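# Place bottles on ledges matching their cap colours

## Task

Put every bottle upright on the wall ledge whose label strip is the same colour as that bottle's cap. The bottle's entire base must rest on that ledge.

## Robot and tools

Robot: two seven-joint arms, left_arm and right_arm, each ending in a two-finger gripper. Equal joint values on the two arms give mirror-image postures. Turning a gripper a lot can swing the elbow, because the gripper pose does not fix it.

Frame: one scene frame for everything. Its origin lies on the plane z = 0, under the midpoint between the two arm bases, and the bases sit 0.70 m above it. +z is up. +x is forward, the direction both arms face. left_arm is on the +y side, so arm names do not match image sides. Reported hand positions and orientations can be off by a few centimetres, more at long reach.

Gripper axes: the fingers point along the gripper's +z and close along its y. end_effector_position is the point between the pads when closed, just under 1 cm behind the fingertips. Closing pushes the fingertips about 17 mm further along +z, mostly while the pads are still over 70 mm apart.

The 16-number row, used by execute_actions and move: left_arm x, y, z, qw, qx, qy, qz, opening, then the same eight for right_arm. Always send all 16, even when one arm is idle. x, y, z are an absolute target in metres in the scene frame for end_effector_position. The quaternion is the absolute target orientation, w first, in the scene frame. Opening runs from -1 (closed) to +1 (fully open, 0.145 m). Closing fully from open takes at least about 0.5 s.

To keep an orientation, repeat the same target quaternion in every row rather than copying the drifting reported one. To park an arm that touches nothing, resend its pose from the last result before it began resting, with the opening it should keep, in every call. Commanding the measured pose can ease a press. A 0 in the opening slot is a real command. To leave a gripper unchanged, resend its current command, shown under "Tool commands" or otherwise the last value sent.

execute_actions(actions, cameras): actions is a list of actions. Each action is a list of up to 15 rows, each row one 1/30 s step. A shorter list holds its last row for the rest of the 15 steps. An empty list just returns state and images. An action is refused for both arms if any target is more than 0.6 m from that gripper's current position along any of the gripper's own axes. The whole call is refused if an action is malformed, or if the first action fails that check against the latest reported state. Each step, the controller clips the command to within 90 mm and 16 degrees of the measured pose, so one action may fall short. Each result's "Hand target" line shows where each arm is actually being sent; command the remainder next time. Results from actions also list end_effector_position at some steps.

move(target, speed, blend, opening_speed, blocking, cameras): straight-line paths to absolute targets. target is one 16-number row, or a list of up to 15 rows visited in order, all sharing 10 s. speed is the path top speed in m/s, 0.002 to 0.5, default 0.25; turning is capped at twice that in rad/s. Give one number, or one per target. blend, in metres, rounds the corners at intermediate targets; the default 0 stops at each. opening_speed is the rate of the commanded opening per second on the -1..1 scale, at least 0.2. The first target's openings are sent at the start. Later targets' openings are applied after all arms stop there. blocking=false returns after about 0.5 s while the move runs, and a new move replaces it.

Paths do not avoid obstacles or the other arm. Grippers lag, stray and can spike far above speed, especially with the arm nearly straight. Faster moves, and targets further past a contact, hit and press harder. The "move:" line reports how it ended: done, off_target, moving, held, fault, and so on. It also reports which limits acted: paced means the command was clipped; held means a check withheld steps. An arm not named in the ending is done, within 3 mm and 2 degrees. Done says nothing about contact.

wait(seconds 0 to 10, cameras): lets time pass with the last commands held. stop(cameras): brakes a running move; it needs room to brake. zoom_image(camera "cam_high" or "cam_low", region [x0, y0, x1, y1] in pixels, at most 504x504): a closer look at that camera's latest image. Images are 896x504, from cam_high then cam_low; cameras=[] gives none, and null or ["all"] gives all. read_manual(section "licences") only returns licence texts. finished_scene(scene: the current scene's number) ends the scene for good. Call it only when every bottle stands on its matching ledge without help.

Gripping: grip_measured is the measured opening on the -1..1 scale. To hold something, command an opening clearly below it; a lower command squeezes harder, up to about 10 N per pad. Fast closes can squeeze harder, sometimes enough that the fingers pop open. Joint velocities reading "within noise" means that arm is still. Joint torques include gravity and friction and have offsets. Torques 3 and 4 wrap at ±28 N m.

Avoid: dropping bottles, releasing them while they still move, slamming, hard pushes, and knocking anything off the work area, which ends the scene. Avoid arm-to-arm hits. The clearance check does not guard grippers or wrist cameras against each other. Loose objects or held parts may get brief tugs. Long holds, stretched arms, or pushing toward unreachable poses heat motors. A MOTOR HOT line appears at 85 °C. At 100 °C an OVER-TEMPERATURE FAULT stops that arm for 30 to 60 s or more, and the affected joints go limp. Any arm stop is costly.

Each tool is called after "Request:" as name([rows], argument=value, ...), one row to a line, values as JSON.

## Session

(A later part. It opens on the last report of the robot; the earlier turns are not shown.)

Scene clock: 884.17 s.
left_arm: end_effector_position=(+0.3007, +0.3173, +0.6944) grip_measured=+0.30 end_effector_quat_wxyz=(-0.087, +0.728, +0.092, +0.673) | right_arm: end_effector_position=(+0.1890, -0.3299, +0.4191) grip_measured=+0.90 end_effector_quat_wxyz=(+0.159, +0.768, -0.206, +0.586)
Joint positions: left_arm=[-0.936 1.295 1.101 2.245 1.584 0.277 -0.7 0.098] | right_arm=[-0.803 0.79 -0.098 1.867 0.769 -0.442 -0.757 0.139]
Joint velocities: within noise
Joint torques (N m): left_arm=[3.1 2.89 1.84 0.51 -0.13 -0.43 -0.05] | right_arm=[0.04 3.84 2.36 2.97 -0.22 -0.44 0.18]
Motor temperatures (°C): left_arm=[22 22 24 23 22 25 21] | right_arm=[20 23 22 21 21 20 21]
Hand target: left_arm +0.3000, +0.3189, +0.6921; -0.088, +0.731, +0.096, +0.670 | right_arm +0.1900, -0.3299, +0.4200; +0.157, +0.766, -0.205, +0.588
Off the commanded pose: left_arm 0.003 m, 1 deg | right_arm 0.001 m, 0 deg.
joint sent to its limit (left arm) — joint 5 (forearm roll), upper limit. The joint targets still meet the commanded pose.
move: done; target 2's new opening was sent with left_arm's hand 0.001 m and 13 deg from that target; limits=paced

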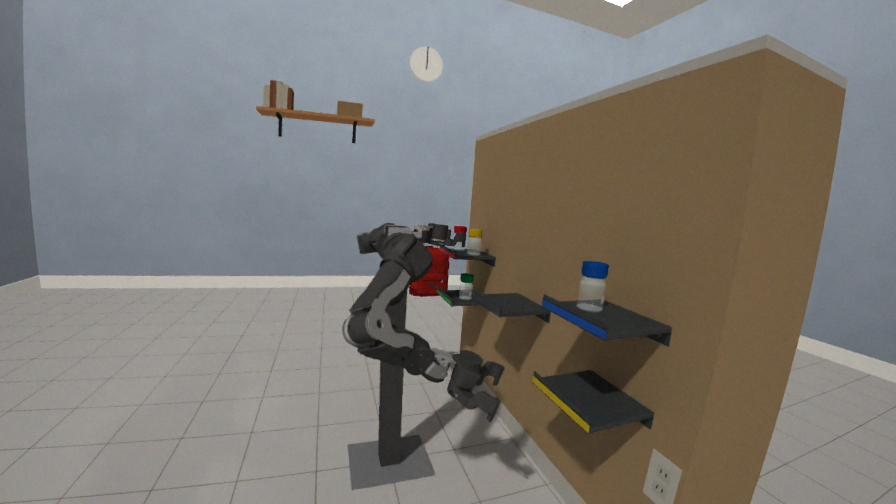

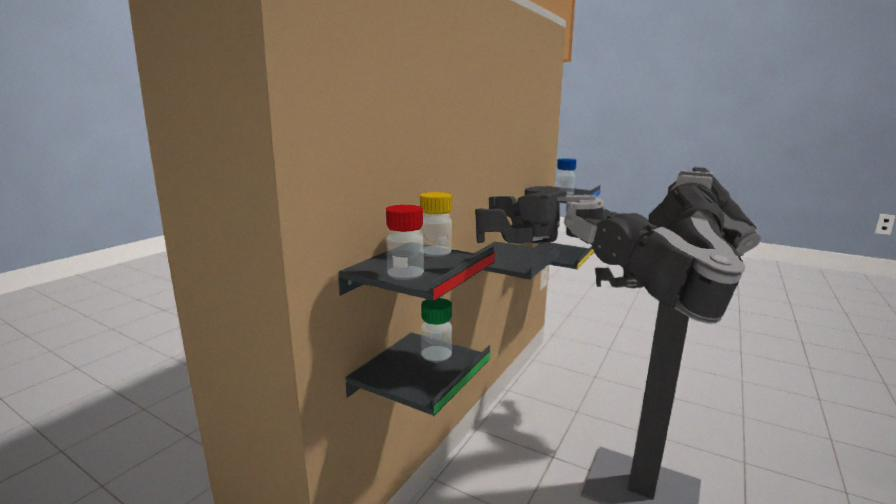

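Request:
move([
  [0.386,0.342,0.692,-0.0882,0.7309,0.0962,0.6698,0.3,0.19,-0.33,0.42,0.1575,0.7663,-0.2053,0.588,0.9],
  [0.386,0.342,0.692,-0.0882,0.7309,0.0962,0.6698,-0.5,0.19,-0.33,0.42,0.1575,0.7663,-0.2053,0.588,0.9],
], speed=0.06, opening_speed=0.8)

Request:
zoom_image(camera="cam_low", region=[370, 170, 600, 310])

Scene clock: 906.93 s.
left_arm: end_effector_position=(+0.3865, +0.3404, +0.6942) grip_measured=-0.24 end_effector_quat_wxyz=(-0.099, +0.719, +0.077, +0.684) | right_arm: end_effector_position=(+0.1890, -0.3299, +0.4191) grip_measured=+0.90 end_effector_quat_wxyz=(+0.159, +0.768, -0.206, +0.586)
Joint positions: left_arm=[-1.407 1.685 1.416 1.798 1.584 0.062 -0.589 0.058] | right_arm=[-0.803 0.79 -0.098 1.867 0.769 -0.442 -0.757 0.139]
Joint velocities: within noise
Joint torques (N m): left_arm=[5.13 0.94 3.32 0.06 -0.1 -0.49 -0.05] | right_arm=[-0.12 3.84 2.51 2.97 -0.19 -0.45 0.15]
Motor temperatures (°C): left_arm=[22 22 24 22 22 25 21] | right_arm=[20 23 22 21 20 20 21]
Hand target: left_arm +0.3859, +0.3420, +0.6920; -0.101, +0.721, +0.079, +0.681 | right_arm +0.1900, -0.3299, +0.4200; +0.157, +0.766, -0.205, +0.588
Off the commanded pose: left_arm 0.003 m, 3 deg | right_arm 0.001 m, 0 deg.
joint sent to its limit (left arm) — joint 1 (shoulder pitch), lower limit; joint 5 (forearm roll), upper limit. The joint targets are off in orientation, not in position.
move: off_target (left_arm); target 2's new opening was sent with left_arm's hand 0.003 m and 3 deg from that target

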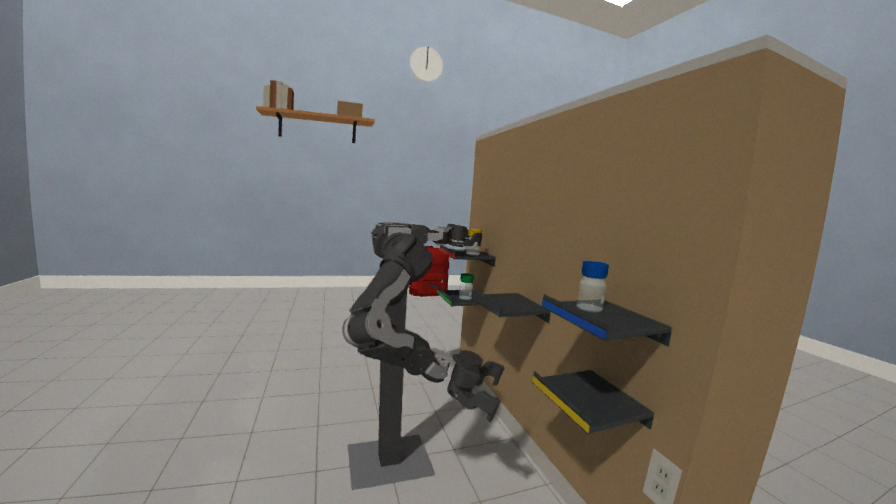

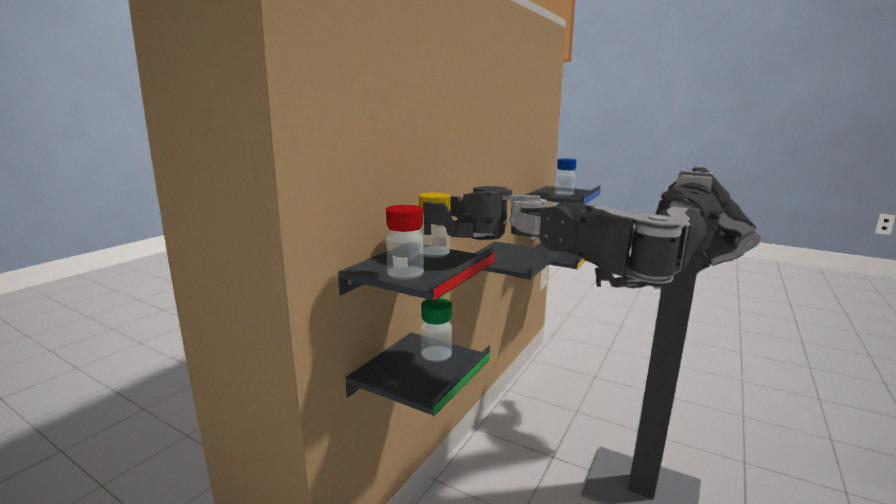

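Scaled by 2.191 from the camera's 896x504 image, which has a finer 1280x720 frame.

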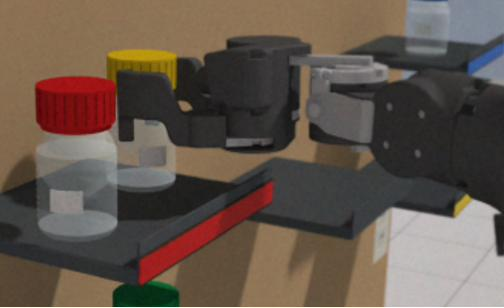

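Request:
move([
  [0.386,0.341,0.693,-0.099,0.719,0.077,0.684,-0.8,0.19,-0.33,0.42,0.1575,0.7663,-0.2053,0.588,0.9],
  [0.38,0.338,0.735,-0.099,0.719,0.077,0.684,-0.8,0.19,-0.33,0.42,0.1575,0.7663,-0.2053,0.588,0.9],
  [0.22,0.305,0.745,-0.0882,0.7309,0.0962,0.6698,-0.8,0.19,-0.33,0.42,0.1575,0.7663,-0.2053,0.588,0.9],
  [0.19,0.32,0.62,-0.1749,0.7121,0.1908,0.6526,-0.8,0.19,-0.33,0.42,0.1575,0.7663,-0.2053,0.588,0.9],
  [0.19,0.29,0.5,-0.1575,0.7663,0.2053,0.588,-0.8,0.19,-0.33,0.42,0.1575,0.7663,-0.2053,0.588,0.9],
], speed=0.1, blend=[0,0.01,0.01,0.02,0])

Scene clock: 940.67 s.
left_arm: end_effector_position=(+0.1896, +0.2893, +0.4988) grip_measured=-0.24 end_effector_quat_wxyz=(-0.156, +0.770, +0.205, +0.584) | right_arm: end_effector_position=(+0.1890, -0.3299, +0.4191) grip_measured=+0.90 end_effector_quat_wxyz=(+0.159, +0.768, -0.206, +0.586)
Joint positions: left_arm=[-0.756 -0.059 0.406 2.326 0.285 0.294 -0.195 0.058] | right_arm=[-0.803 0.79 -0.098 1.867 0.769 -0.442 -0.757 0.139]
Joint velocities: within noise
Joint torques (N m): left_arm=[-0.33 0.7 0.24 5.2 -0.06 -0.95 0.07] | right_arm=[-0.01 3.73 2.52 2.92 -0.21 -0.42 0.18]
Motor temperatures (°C): left_arm=[22 22 26 22 21 25 21] | right_arm=[20 23 22 21 20 20 21]
Hand target: left_arm +0.1900, +0.2900, +0.5000; -0.157, +0.766, +0.205, +0.588 | right_arm +0.1900, -0.3299, +0.4200; +0.157, +0.766, -0.205, +0.588
Off the commanded pose: left_arm 0.001 m, 1 deg | right_arm 0.001 m, 0 deg.
move: done; limits=paced

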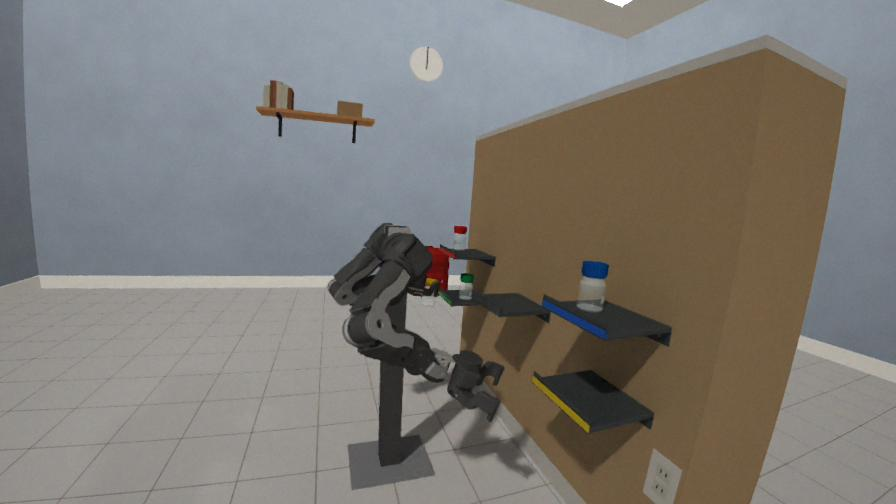

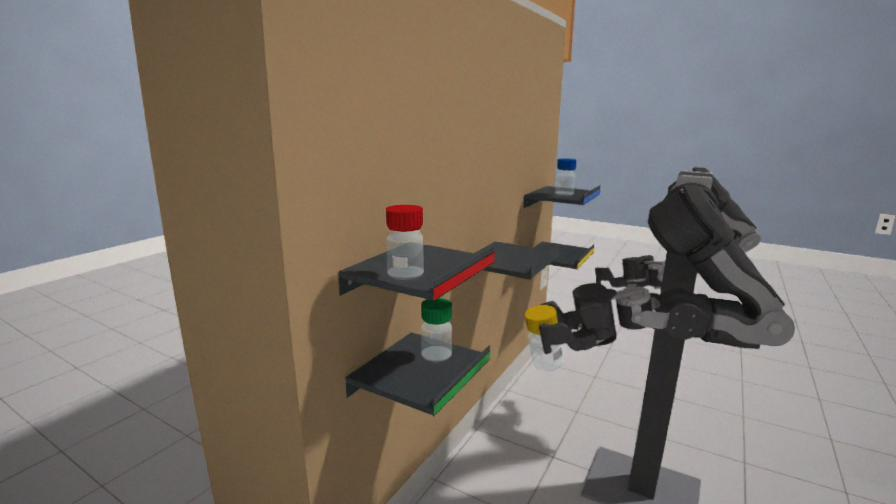

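Request:
move([
  [0.19,0.20,0.50,-0.08,0.75,0.09,0.65,-0.8,0.19,-0.33,0.42,0.1575,0.7663,-0.2053,0.588,0.9],
  [0.2,0.12,0.54,0,0.7373,0,0.6755,-0.8,0.19,-0.33,0.42,0.1575,0.7663,-0.2053,0.588,0.9],
  [0.21,0.08,0.63,0,0.7254,0,0.6884,-0.8,0.19,-0.33,0.42,0.1575,0.7663,-0.2053,0.588,0.9],
  [0.285,0.05,0.635,0.045,0.724,-0.0475,0.687,-0.8,0.19,-0.33,0.42,0.1575,0.7663,-0.2053,0.588,0.9],
  [0.372,0.015,0.632,0.0898,0.7192,-0.0947,0.6825,-0.8,0.19,-0.33,0.42,0.1575,0.7663,-0.2053,0.588,0.9],
], speed=0.1, blend=[0.02,0.02,0.01,0.01,0])

Request:
zoom_image(camera="cam_high", region=[430, 240, 560, 330])

Request:
zoom_image(camera="cam_low", region=[470, 180, 650, 300])

Scene clock: 967.30 s.
left_arm: end_effector_position=(+0.3721, +0.0158, +0.6328) grip_measured=-0.24 end_effector_quat_wxyz=(+0.089, +0.712, -0.091, +0.690) | right_arm: end_effector_position=(+0.1890, -0.3299, +0.4191) grip_measured=+0.90 end_effector_quat_wxyz=(+0.159, +0.768, -0.206, +0.586)
Joint positions: left_arm=[0.32 -0.164 -0.386 1.964 -0.027 0.781 -0.142 0.058] | right_arm=[-0.803 0.79 -0.098 1.867 0.769 -0.442 -0.757 0.139]
Joint velocities: within noise
Joint torques (N m): left_arm=[6.24 -2.36 -0.44 4.08 0.11 -0.6 0.23] | right_arm=[-0.07 3.73 2.47 2.97 -0.21 -0.41 0.17]
Motor temperatures (°C): left_arm=[22 22 24 23 21 26 21] | right_arm=[20 23 22 21 20 20 21]
Hand target: left_arm +0.3721, +0.0151, +0.6319; +0.091, +0.713, -0.093, +0.689 | right_arm +0.1900, -0.3299, +0.4200; +0.157, +0.766, -0.205, +0.588
Off the commanded pose: left_arm 0.001 m, 1 deg | right_arm 0.001 m, 0 deg.
joint sent to its limit (left arm) — joint 2 (shoulder roll), lower limit; joint 6 (wrist pitch), upper limit. The joint targets still meet the commanded pose.
move: done; limits=paced

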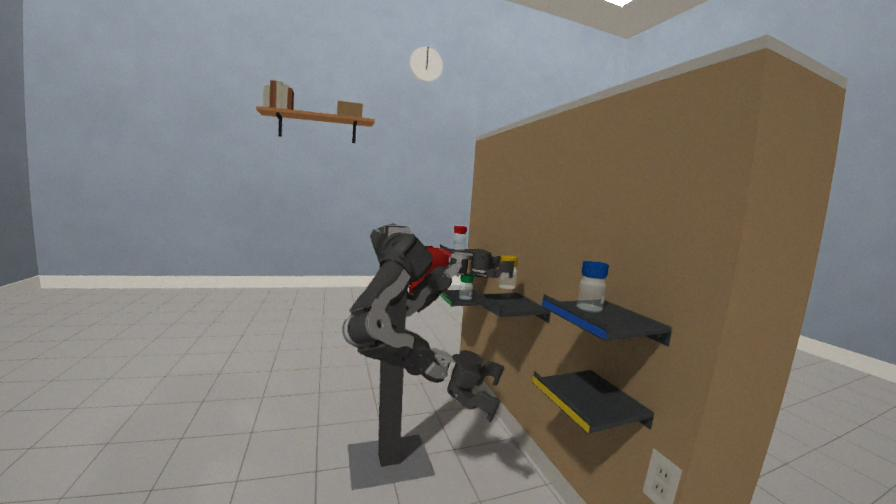

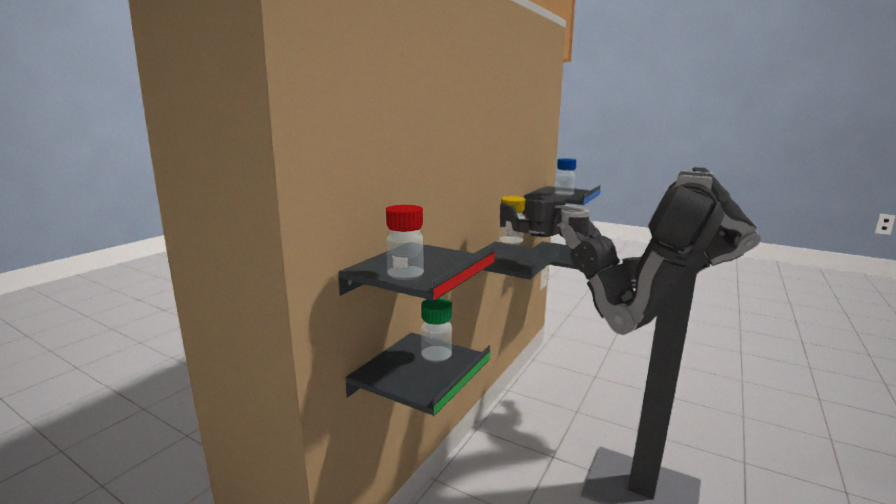

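Scaled by 3.877 from the camera's 896x504 image, which has a finer 1280x720 frame.

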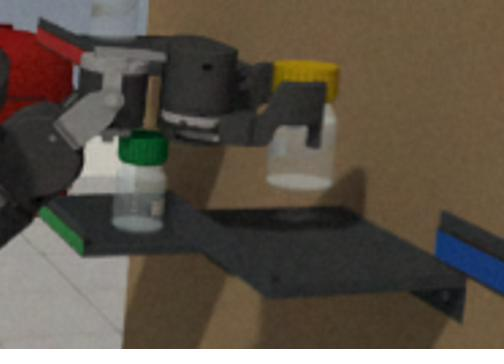

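Scaled by 2.800 from the camera's 896x504 image, which has a finer 1280x720 frame.

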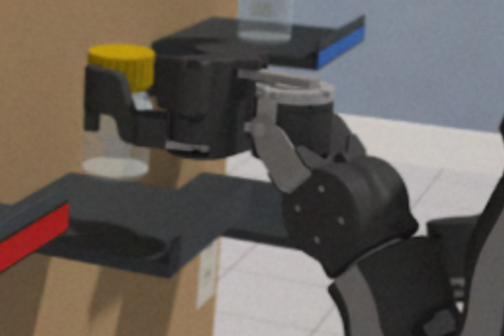

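Request:
move([
  [0.372,0.012,0.603,0.0898,0.7192,-0.0947,0.6825,-0.8,0.19,-0.33,0.42,0.1575,0.7663,-0.2053,0.588,0.9],
  [0.372,0.012,0.589,0.0898,0.7192,-0.0947,0.6825,-0.8,0.19,-0.33,0.42,0.1575,0.7663,-0.2053,0.588,0.9],
], speed=[0.05,0.015], cameras=["cam_low","cam_high"])

Request:
zoom_image(camera="cam_low", region=[470, 180, 650, 300])

Scene clock: 978.00 s.
left_arm: end_effector_position=(+0.3719, +0.0122, +0.5921) grip_measured=-0.24 end_effector_quat_wxyz=(+0.091, +0.718, -0.093, +0.684) | right_arm: end_effector_position=(+0.1890, -0.3299, +0.4191) grip_measured=+0.90 end_effector_quat_wxyz=(+0.159, +0.768, -0.206, +0.586)
Joint positions: left_arm=[0.215 -0.131 -0.4 1.891 -0.029 0.615 -0.142 0.058] | right_arm=[-0.803 0.79 -0.098 1.867 0.769 -0.442 -0.757 0.139]
Joint velocities: within noise
Joint torques (N m): left_arm=[5.13 -1.73 -0.87 3.66 0.03 -0.82 0.1] | right_arm=[-0.01 3.81 2.39 2.93 -0.2 -0.43 0.18]
Motor temperatures (°C): left_arm=[23 22 24 23 21 26 21] | right_arm=[20 23 22 21 20 20 21]
Hand target: left_arm +0.3720, +0.0120, +0.5890; +0.090, +0.719, -0.095, +0.683 | right_arm +0.1900, -0.3299, +0.4200; +0.157, +0.766, -0.205, +0.588
Off the commanded pose: left_arm 0.003 m, 0 deg | right_arm 0.001 m, 0 deg.
move: done

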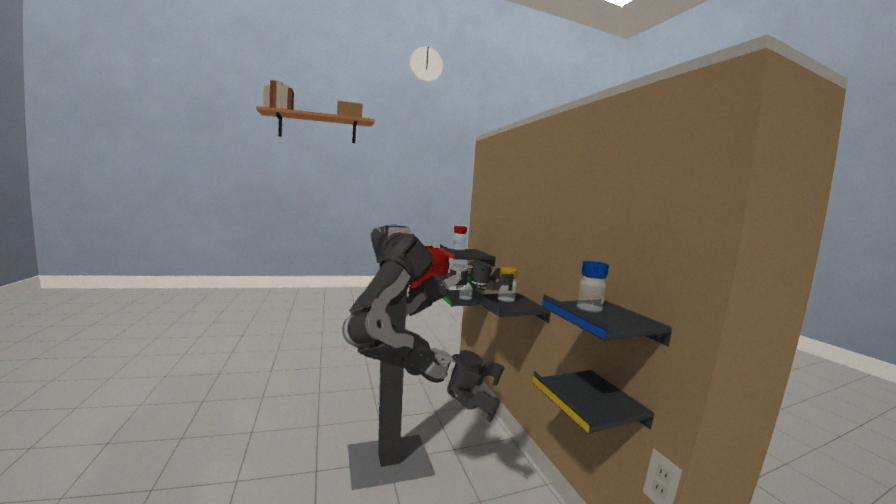

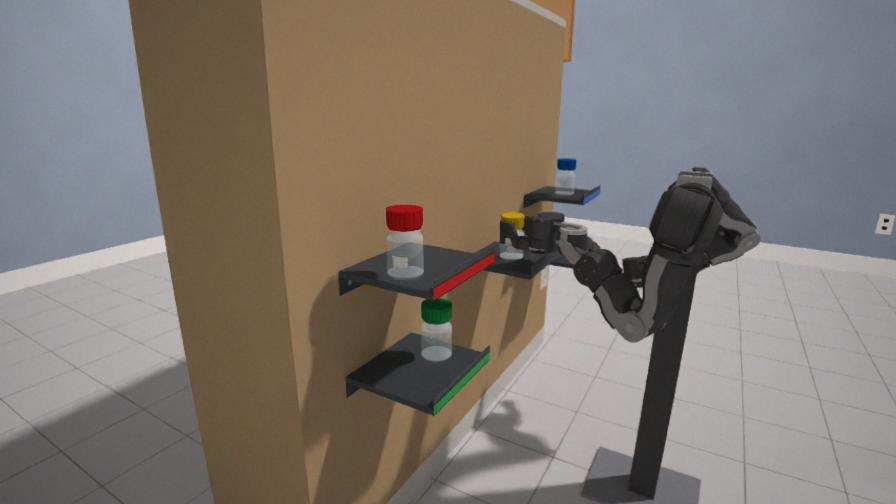

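Scaled by 2.800 from the camera's 896x504 image, which has a finer 1280x720 frame.

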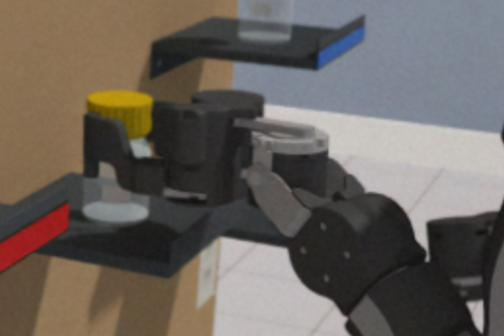

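Request:
move(target=[0.372,0.012,0.584,0.0898,0.7192,-0.0947,0.6825,-0.8,0.19,-0.33,0.42,0.1575,0.7663,-0.2053,0.588,0.9], speed=0.015, cameras=[])

Scene clock: 983.63 s.
left_arm: end_effector_position=(+0.3718, +0.0121, +0.5916) grip_measured=-0.24 end_effector_quat_wxyz=(+0.092, +0.711, -0.091, +0.691) | right_arm: end_effector_position=(+0.1890, -0.3299, +0.4191) grip_measured=+0.90 end_effector_quat_wxyz=(+0.159, +0.768, -0.206, +0.586)
Joint positions: left_arm=[0.205 -0.129 -0.401 1.884 -0.031 0.58 -0.142 0.058] | right_arm=[-0.803 0.79 -0.098 1.867 0.769 -0.442 -0.757 0.139]
Joint velocities: within noise
Joint torques (N m): left_arm=[4.31 -1.41 -0.75 2.95 0.06 -0.46 0.12] | right_arm=[0.01 3.89 2.48 2.91 -0.2 -0.43 0.17]
Motor temperatures (°C): left_arm=[23 22 24 23 21 26 21] | right_arm=[20 23 22 21 20 20 21]
Hand target: left_arm +0.3719, +0.0121, +0.5840; +0.090, +0.719, -0.095, +0.682 | right_arm +0.1900, -0.3299, +0.4200; +0.157, +0.766, -0.205, +0.588
Off the commanded pose: left_arm 0.008 m, 1 deg | right_arm 0.001 m, 0 deg.
move: off_target (left_arm)
No camera images: "cameras" was empty.

Contact. Release and retract along hand direction (.966,−.259).

Request:
move([
  [0.372,0.012,0.590,0.0898,0.7192,-0.0947,0.6825,-0.8,0.19,-0.33,0.42,0.1575,0.7663,-0.2053,0.588,0.9],
  [0.372,0.012,0.590,0.0898,0.7192,-0.0947,0.6825,0.9,0.19,-0.33,0.42,0.1575,0.7663,-0.2053,0.588,0.9],
], speed=0.05, opening_speed=0.7, cameras=[])

Request:
move([
  [0.27,0.039,0.592,0.0898,0.7192,-0.0947,0.6825,0.9,0.19,-0.33,0.42,0.1575,0.7663,-0.2053,0.588,0.9],
  [0.21,0.08,0.59,0,0.7372,0,0.6756,0.9,0.19,-0.33,0.42,0.1575,0.7663,-0.2053,0.588,0.9],
  [0.2,0.14,0.5,0,0.7660,0,0.6428,0.9,0.19,-0.33,0.42,0.1575,0.7663,-0.2053,0.588,0.9],
  [0.19,0.28,0.46,-0.1575,0.7663,0.2053,0.588,0.9,0.19,-0.30,0.44,0.1575,0.7663,-0.2053,0.588,0.9],
], speed=0.14, blend=[0.01,0.01,0.02,0])

Request:
zoom_image(camera="cam_high", region=[430, 240, 560, 330])

Request:
zoom_image(camera="cam_low", region=[470, 180, 650, 300])

Scene clock: 1006.77 s.
left_arm: end_effector_position=(+0.3723, +0.0123, +0.5903) grip_measured=+0.90 end_effector_quat_wxyz=(+0.089, +0.718, -0.094, +0.683) | right_arm: end_effector_position=(+0.1890, -0.3299, +0.4191) grip_measured=+0.90 end_effector_quat_wxyz=(+0.159, +0.768, -0.206, +0.586)
Joint positions: left_arm=[0.214 -0.129 -0.401 1.886 -0.031 0.612 -0.142 0.139] | right_arm=[-0.803 0.79 -0.098 1.867 0.769 -0.442 -0.757 0.139]
Joint velocities: within noise
Joint torques (N m): left_arm=[5.82 -2.49 -0.69 5.14 0.09 -0.55 0.1] | right_arm=[-0.01 3.89 2.48 2.88 -0.2 -0.44 0.16]
Motor temperatures (°C): left_arm=[23 22 23 23 21 25 21] | right_arm=[20 23 22 21 20 20 21]
Hand target: left_arm +0.3720, +0.0120, +0.5900; +0.090, +0.719, -0.095, +0.683 | right_arm +0.1900, -0.3299, +0.4200; +0.157, +0.766, -0.205, +0.588
Off the commanded pose: left_arm 0.001 m, 0 deg | right_arm 0.001 m, 0 deg.
move: done
No camera images: "cameras" was empty.

Scene clock: 1011.47 s.
left_arm: end_effector_position=(+0.1911, +0.2788, +0.4628) grip_measured=+0.90 end_effector_quat_wxyz=(-0.155, +0.764, +0.203, +0.592) | right_arm: end_effector_position=(+0.1910, -0.3006, +0.4409) grip_measured=+0.90 end_effector_quat_wxyz=(+0.156, +0.765, -0.205, +0.590)
Joint positions: left_arm=[-0.808 0.146 0.186 2.158 0.349 0.03 -0.433 0.139] | right_arm=[-0.816 0.735 -0.108 2.023 0.666 -0.337 -0.858 0.139]
Joint velocities: within noise
Joint torques (N m): left_arm=[-0.62 0.78 0.57 4.07 -0.02 -0.49 0.01] | right_arm=[-0.59 2.39 1.2 3.78 -0.38 -0.14 -0.13]
Motor temperatures (°C): left_arm=[22 22 23 23 21 25 21] | right_arm=[20 23 22 21 20 20 21]
Hand target: left_arm +0.1900, +0.2800, +0.4601; -0.158, +0.766, +0.205, +0.588 | right_arm +0.1901, -0.2999, +0.4401; +0.157, +0.766, -0.205, +0.588
Off the commanded pose: left_arm 0.003 m, 1 deg | right_arm 0.001 m, 0 deg.
move: done

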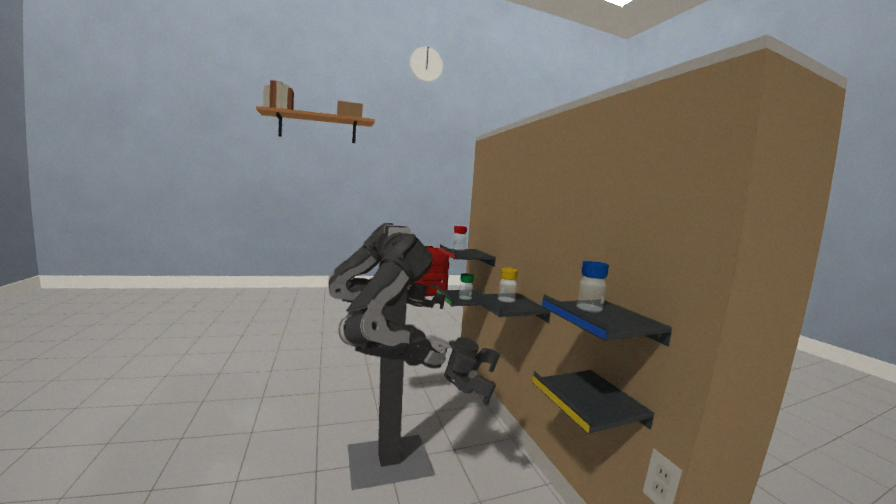

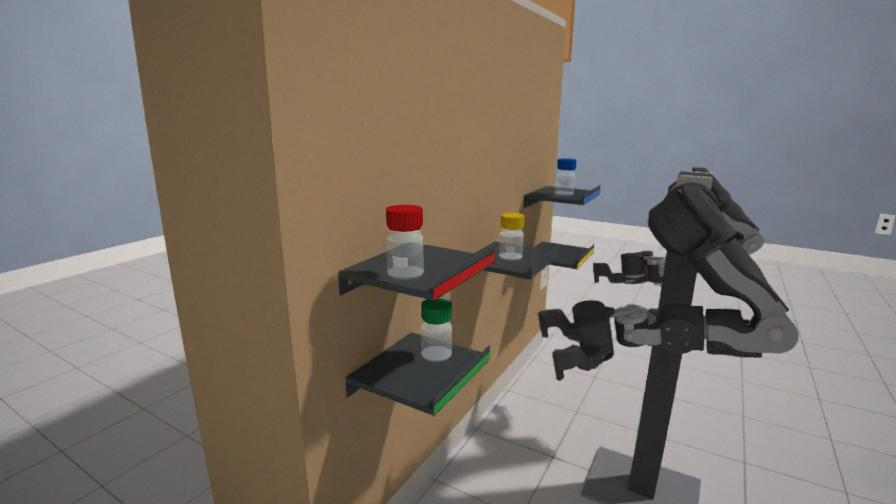

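Scaled by 3.877 from the camera's 896x504 image, which has a finer 1280x720 frame.

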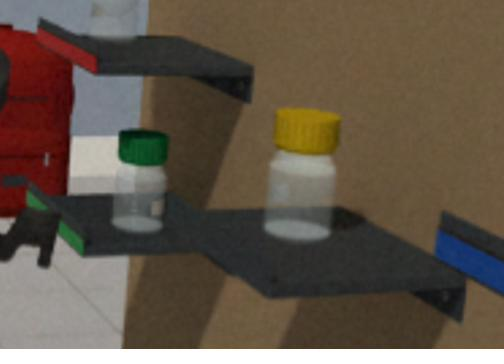

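Scaled by 2.800 from the camera's 896x504 image, which has a finer 1280x720 frame.

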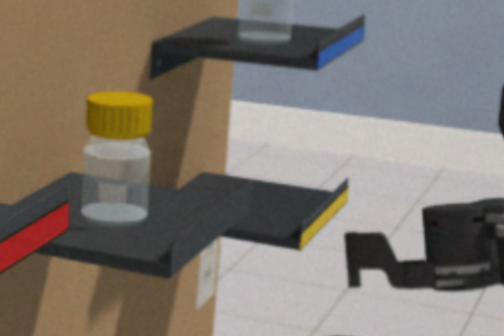

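Request:
move([
  [0.19,0.28,0.46,-0.1575,0.7663,0.2053,0.588,0.9,0.19,-0.2,0.46,0.08,0.76,-0.104,0.637,1],
  [0.19,0.28,0.46,-0.1575,0.7663,0.2053,0.588,0.9,0.2,-0.12,0.5,0,0.7660,0,0.6428,1],
  [0.19,0.28,0.46,-0.1575,0.7663,0.2053,0.588,0.9,0.21,-0.08,0.58,0,0.7372,0,0.6756,1],
  [0.19,0.28,0.46,-0.1575,0.7663,0.2053,0.588,0.9,0.285,-0.033,0.595,-0.0882,0.7309,0.0962,0.6698,1],
], speed=0.12, blend=[0.02,0.02,0.01,0])

Request:
zoom_image(camera="cam_high", region=[430, 240, 560, 330])

Request:
zoom_image(camera="cam_low", region=[470, 180, 650, 300])

Scene clock: 1044.90 s.
left_arm: end_effector_position=(+0.1911, +0.2788, +0.4628) grip_measured=+0.90 end_effector_quat_wxyz=(-0.155, +0.764, +0.203, +0.592) | right_arm: end_effector_position=(+0.2851, -0.0337, +0.5965) grip_measured=+1.00 end_effector_quat_wxyz=(-0.088, +0.729, +0.093, +0.672)
Joint positions: left_arm=[-0.808 0.146 0.186 2.158 0.349 0.03 -0.433 0.139] | right_arm=[0.055 0.244 -0.677 2.325 0.339 0.689 -0.628 0.145]
Joint velocities: within noise
Joint torques (N m): left_arm=[-0.62 0.78 0.57 4.07 -0.02 -0.49 0.01] | right_arm=[2.57 -0.3 0.5 3.23 -0.1 -0.23 0.11]
Motor temperatures (°C): left_arm=[21 21 23 23 21 25 21] | right_arm=[20 23 22 21 20 20 21]
Hand target: left_arm +0.1900, +0.2800, +0.4601; -0.158, +0.766, +0.205, +0.588 | right_arm +0.2850, -0.0330, +0.5950; -0.088, +0.731, +0.096, +0.670
Off the commanded pose: left_arm 0.003 m, 1 deg | right_arm 0.002 m, 0 deg.
move: done

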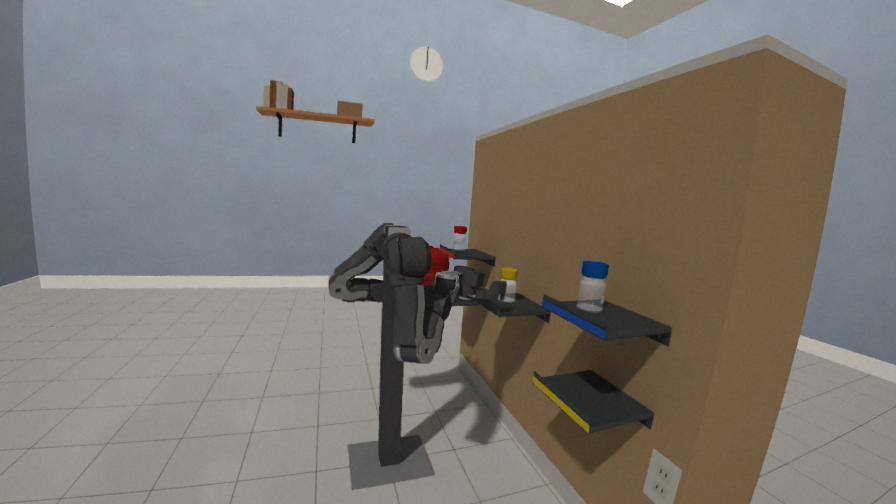

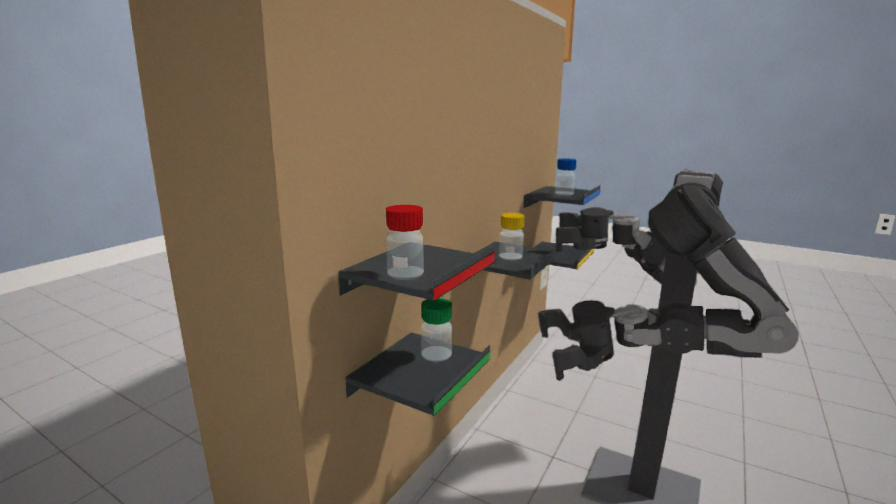

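Scaled by 3.877 from the camera's 896x504 image, which has a finer 1280x720 frame.

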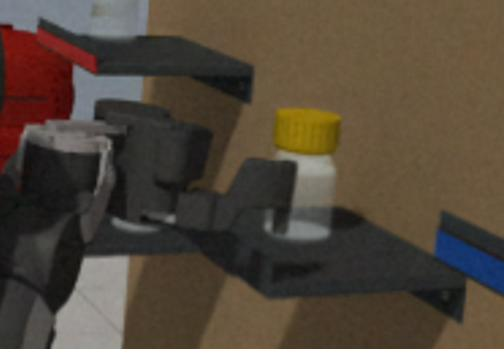

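Scaled by 2.800 from the camera's 896x504 image, which has a finer 1280x720 frame.

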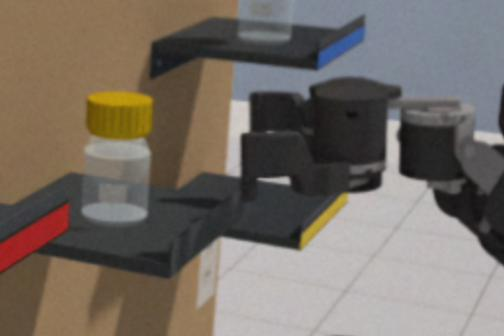

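Request:
move([
  [0.19,0.28,0.46,-0.1575,0.7663,0.2053,0.588,0.9,0.28,-0.02,0.61,-0.1462,0.7197,0.1595,0.6596,1],
  [0.19,0.28,0.46,-0.1575,0.7663,0.2053,0.588,0.9,0.335,0.005,0.61,-0.1462,0.7197,0.1595,0.6596,1],
], speed=0.08)

Request:
zoom_image(camera="cam_high", region=[430, 240, 560, 330])

Request:
zoom_image(camera="cam_low", region=[470, 180, 650, 300])

Scene clock: 1068.87 s.
left_arm: end_effector_position=(+0.1911, +0.2788, +0.4628) grip_measured=+0.90 end_effector_quat_wxyz=(-0.155, +0.764, +0.203, +0.592) | right_arm: end_effector_position=(+0.3360, +0.0030, +0.6106) grip_measured=+1.00 end_effector_quat_wxyz=(-0.142, +0.720, +0.157, +0.660)
Joint positions: left_arm=[-0.808 0.146 0.186 2.158 0.349 0.03 -0.433 0.139] | right_arm=[0.368 0.201 -0.652 2.083 0.522 0.721 -0.48 0.145]
Joint velocities: within noise
Joint torques (N m): left_arm=[-0.62 0.75 0.55 4.07 -0.02 -0.49 0.01] | right_arm=[3.94 -1.09 0.49 3.3 -0.04 -0.49 0.14]
Motor temperatures (°C): left_arm=[21 21 23 23 21 25 21] | right_arm=[20 23 22 21 20 20 21]
Hand target: left_arm +0.1900, +0.2800, +0.4601; -0.158, +0.766, +0.205, +0.588 | right_arm +0.3350, +0.0050, +0.6100; -0.146, +0.720, +0.159, +0.660
Off the commanded pose: left_arm 0.003 m, 1 deg | right_arm 0.002 m, 1 deg.
move: done

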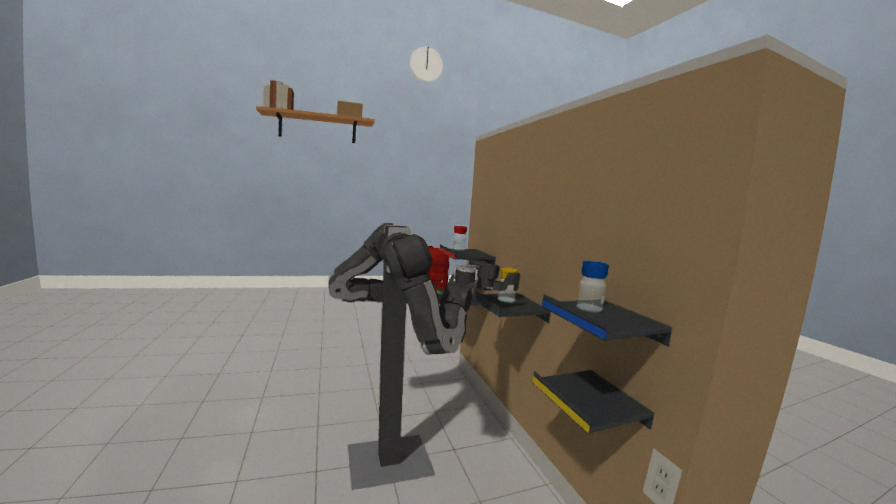

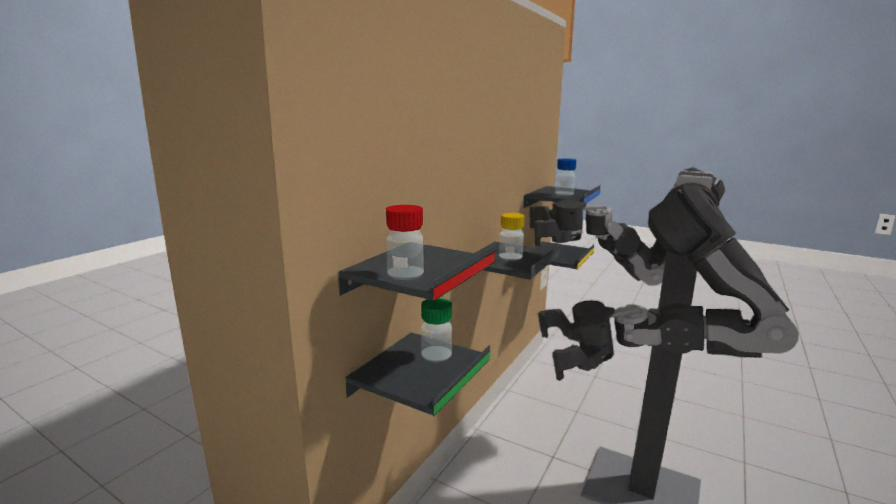

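Scaled by 3.877 from the camera's 896x504 image, which has a finer 1280x720 frame.

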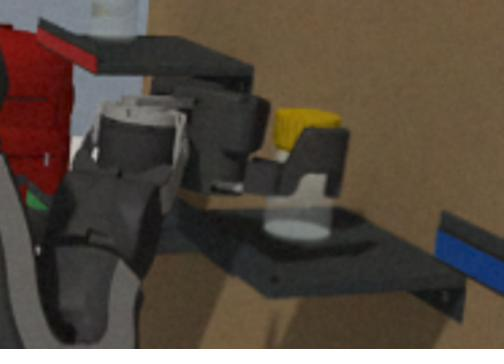

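Scaled by 2.800 from the camera's 896x504 image, which has a finer 1280x720 frame.

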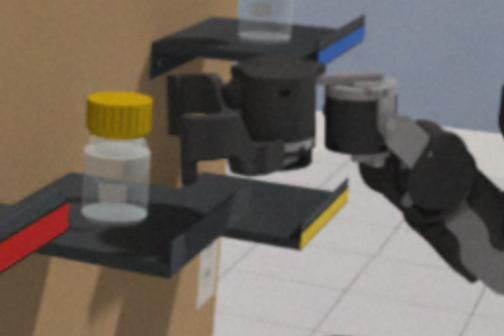

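Request:
move([
  [0.19,0.28,0.46,-0.1575,0.7663,0.2053,0.588,0.9,0.377,0.026,0.605,-0.1462,0.7197,0.1595,0.6596,1],
  [0.19,0.28,0.46,-0.1575,0.7663,0.2053,0.588,0.9,0.377,0.026,0.605,-0.1462,0.7197,0.1595,0.6596,-0.5],
], speed=0.06, opening_speed=0.8)

Request:
zoom_image(camera="cam_high", region=[430, 240, 560, 330])

Request:
zoom_image(camera="cam_low", region=[470, 180, 650, 300])

Scene clock: 1085.53 s.
left_arm: end_effector_position=(+0.1911, +0.2788, +0.4628) grip_measured=+0.90 end_effector_quat_wxyz=(-0.155, +0.764, +0.203, +0.592) | right_arm: end_effector_position=(+0.3778, +0.0242, +0.6055) grip_measured=-0.29 end_effector_quat_wxyz=(-0.143, +0.720, +0.157, +0.660)
Joint positions: left_arm=[-0.808 0.146 0.186 2.158 0.349 0.03 -0.433 0.139] | right_arm=[0.513 0.122 -0.679 1.828 0.519 0.632 -0.435 0.054]
Joint velocities: within noise
Joint torques (N m): left_arm=[-0.59 0.78 0.55 4.07 -0.02 -0.48 0.01] | right_arm=[5.24 -1.81 0.92 3.28 -0.07 -0.49 0.16]
Motor temperatures (°C): left_arm=[21 21 23 23 21 25 21] | right_arm=[21 23 22 21 20 20 21]
Hand target: left_arm +0.1900, +0.2800, +0.4601; -0.158, +0.766, +0.205, +0.588 | right_arm +0.3770, +0.0260, +0.6050; -0.146, +0.720, +0.160, +0.660
Off the commanded pose: left_arm 0.003 m, 1 deg | right_arm 0.002 m, 0 deg.
move: done

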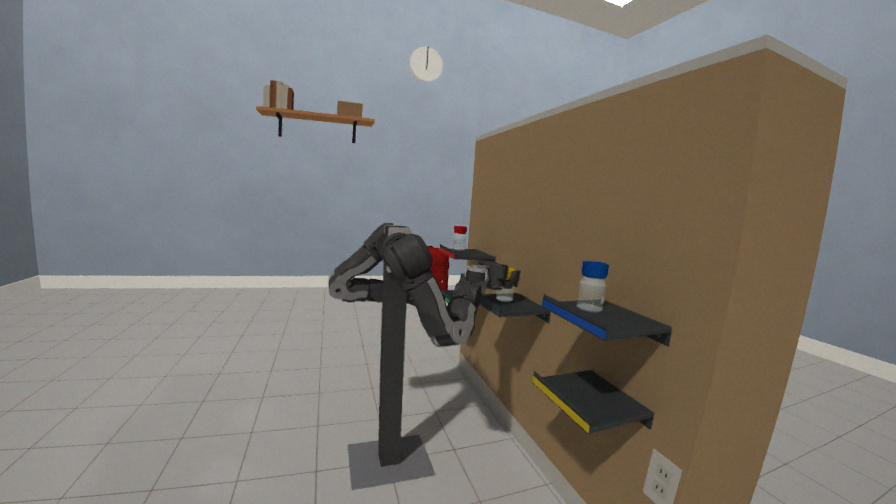

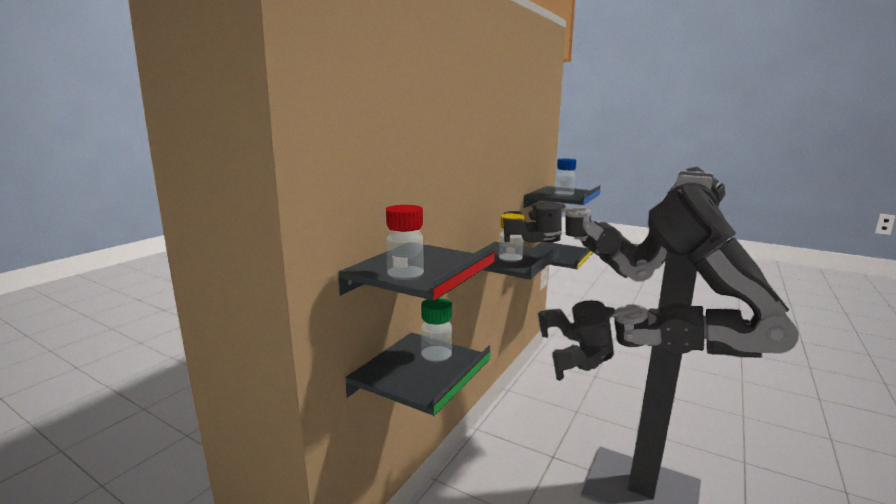

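Scaled by 3.877 from the camera's 896x504 image, which has a finer 1280x720 frame.

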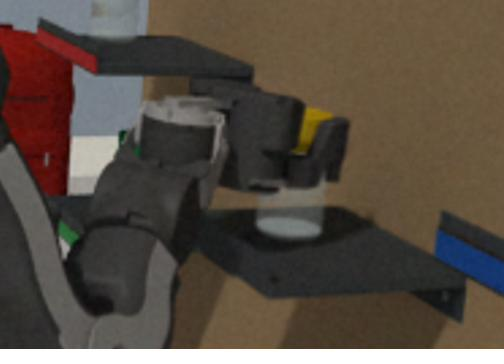

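Scaled by 2.800 from the camera's 896x504 image, which has a finer 1280x720 frame.

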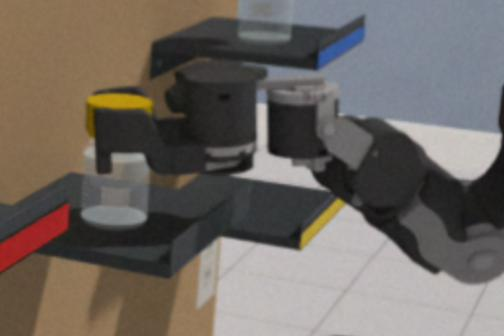

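Request:
move([
  [0.19,0.28,0.46,-0.1575,0.7663,0.2053,0.588,0.9,0.377,0.026,0.605,-0.1462,0.7197,0.1595,0.6596,-0.9],
  [0.19,0.28,0.46,-0.1575,0.7663,0.2053,0.588,0.9,0.377,0.026,0.615,-0.1462,0.7197,0.1595,0.6596,-0.9],
], speed=0.03)

Request:
zoom_image(camera="cam_low", region=[470, 180, 650, 300])

Request:
zoom_image(camera="cam_high", region=[430, 240, 560, 330])

Scene clock: 1096.60 s.
left_arm: end_effector_position=(+0.1911, +0.2788, +0.4628) grip_measured=+0.90 end_effector_quat_wxyz=(-0.155, +0.764, +0.203, +0.592) | right_arm: end_effector_position=(+0.3764, +0.0274, +0.6109) grip_measured=-0.29 end_effector_quat_wxyz=(-0.146, +0.723, +0.164, +0.655)
Joint positions: left_arm=[-0.808 0.146 0.186 2.158 0.349 0.03 -0.433 0.139] | right_arm=[0.531 0.11 -0.674 1.838 0.533 0.676 -0.435 0.054]
Joint velocities: within noise
Joint torques (N m): left_arm=[-0.62 0.78 0.55 4.07 -0.02 -0.48 0.01] | right_arm=[6.05 -2.2 2.76 4.29 -0.14 -0.51 -0.13]
Motor temperatures (°C): left_arm=[21 21 23 23 21 25 21] | right_arm=[22 23 22 21 20 20 21]
Hand target: left_arm +0.1900, +0.2800, +0.4601; -0.158, +0.766, +0.205, +0.588 | right_arm +0.3770, +0.0260, +0.6150; -0.146, +0.720, +0.160, +0.660
Off the commanded pose: left_arm 0.003 m, 1 deg | right_arm 0.004 m, 1 deg.
move: off_target (right_arm)

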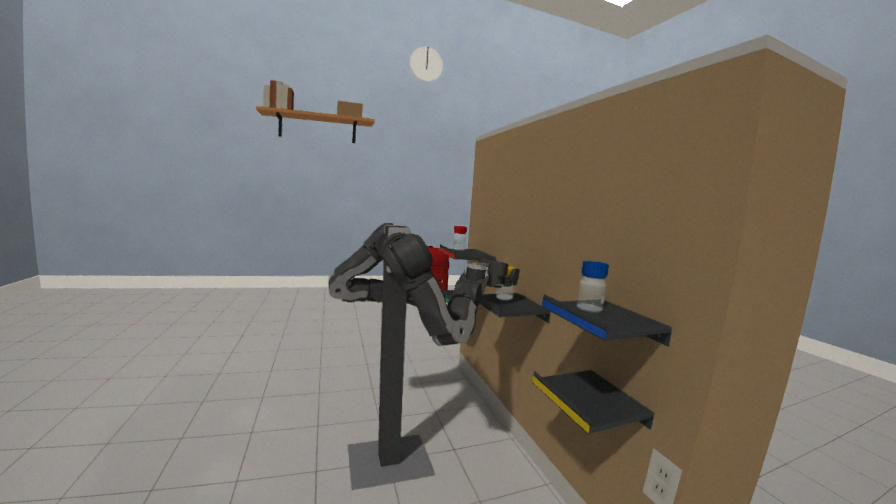

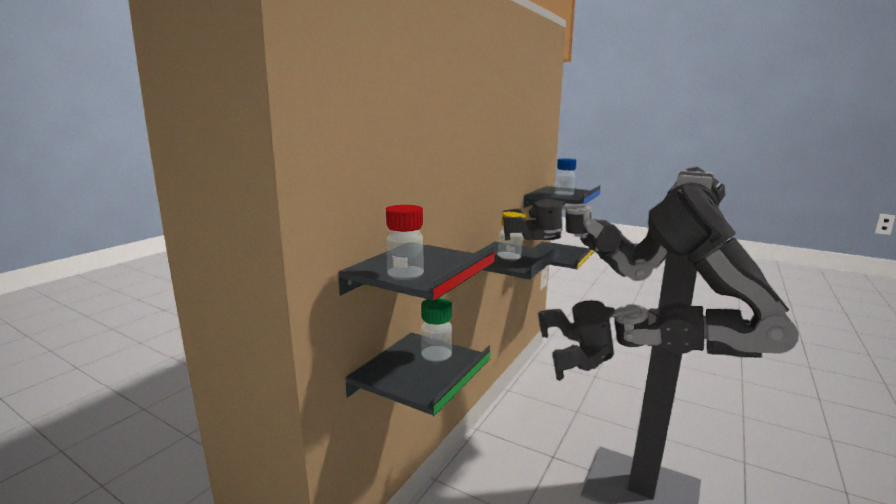

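Scaled by 2.800 from the camera's 896x504 image, which has a finer 1280x720 frame.

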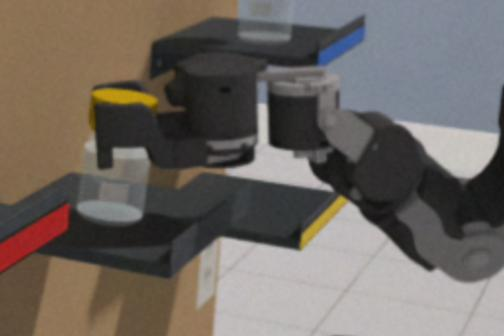

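Scaled by 3.877 from the camera's 896x504 image, which has a finer 1280x720 frame.

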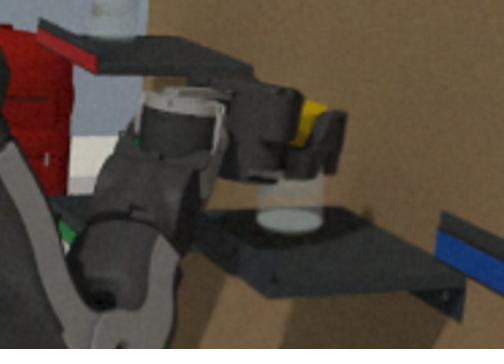

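Request:
wait(seconds=1.5, cameras=["cam_low"])

Request:
zoom_image(camera="cam_low", region=[470, 180, 650, 300])

Scene clock: 1105.03 s.
left_arm: end_effector_position=(+0.1911, +0.2788, +0.4628) grip_measured=+0.90 end_effector_quat_wxyz=(-0.155, +0.764, +0.203, +0.592) | right_arm: end_effector_position=(+0.3764, +0.0274, +0.6109) grip_measured=-0.29 end_effector_quat_wxyz=(-0.146, +0.723, +0.164, +0.655)
Joint positions: left_arm=[-0.808 0.146 0.186 2.158 0.349 0.03 -0.433 0.139] | right_arm=[0.531 0.11 -0.674 1.838 0.533 0.676 -0.435 0.054]
Joint velocities: within noise
Joint torques (N m): left_arm=[-0.62 0.78 0.55 4.07 -0.02 -0.49 0.01] | right_arm=[5.87 -2.23 2.85 4.29 -0.14 -0.52 -0.14]
Motor temperatures (°C): left_arm=[21 21 23 23 21 25 21] | right_arm=[22 23 22 21 20 20 21]
Hand target: left_arm +0.1900, +0.2800, +0.4601; -0.158, +0.766, +0.205, +0.588 | right_arm +0.3770, +0.0260, +0.6150; -0.146, +0.720, +0.160, +0.660
Tool commands: left_gripper/opening=+0.9 right_gripper/opening=-0.9
Off the commanded pose: left_arm 0.003 m, 1 deg | right_arm 0.004 m, 1 deg.
wait: 1.50 s; at rest from the start
Images, in order (width x height): cam_low 896x504.

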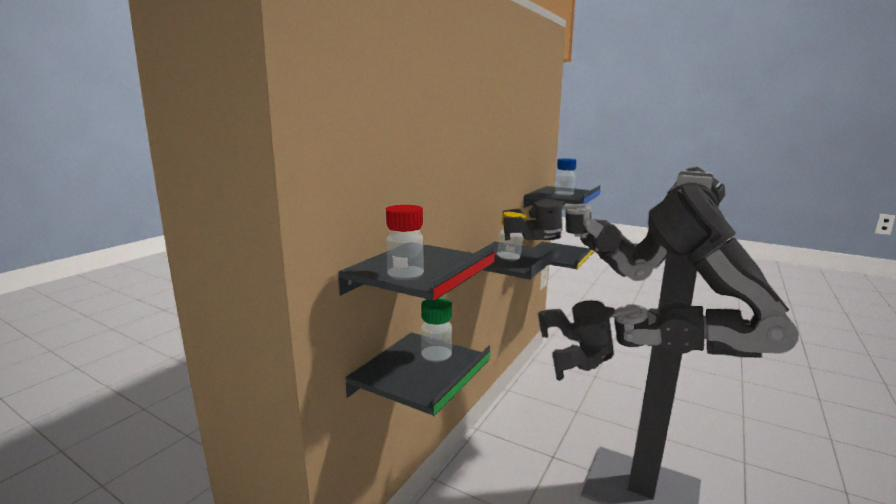

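Scaled by 2.800 from the camera's 896x504 image, which has a finer 1280x720 frame.

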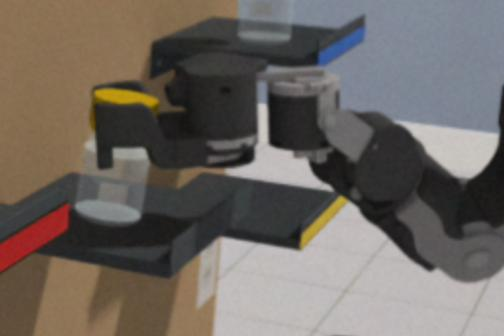

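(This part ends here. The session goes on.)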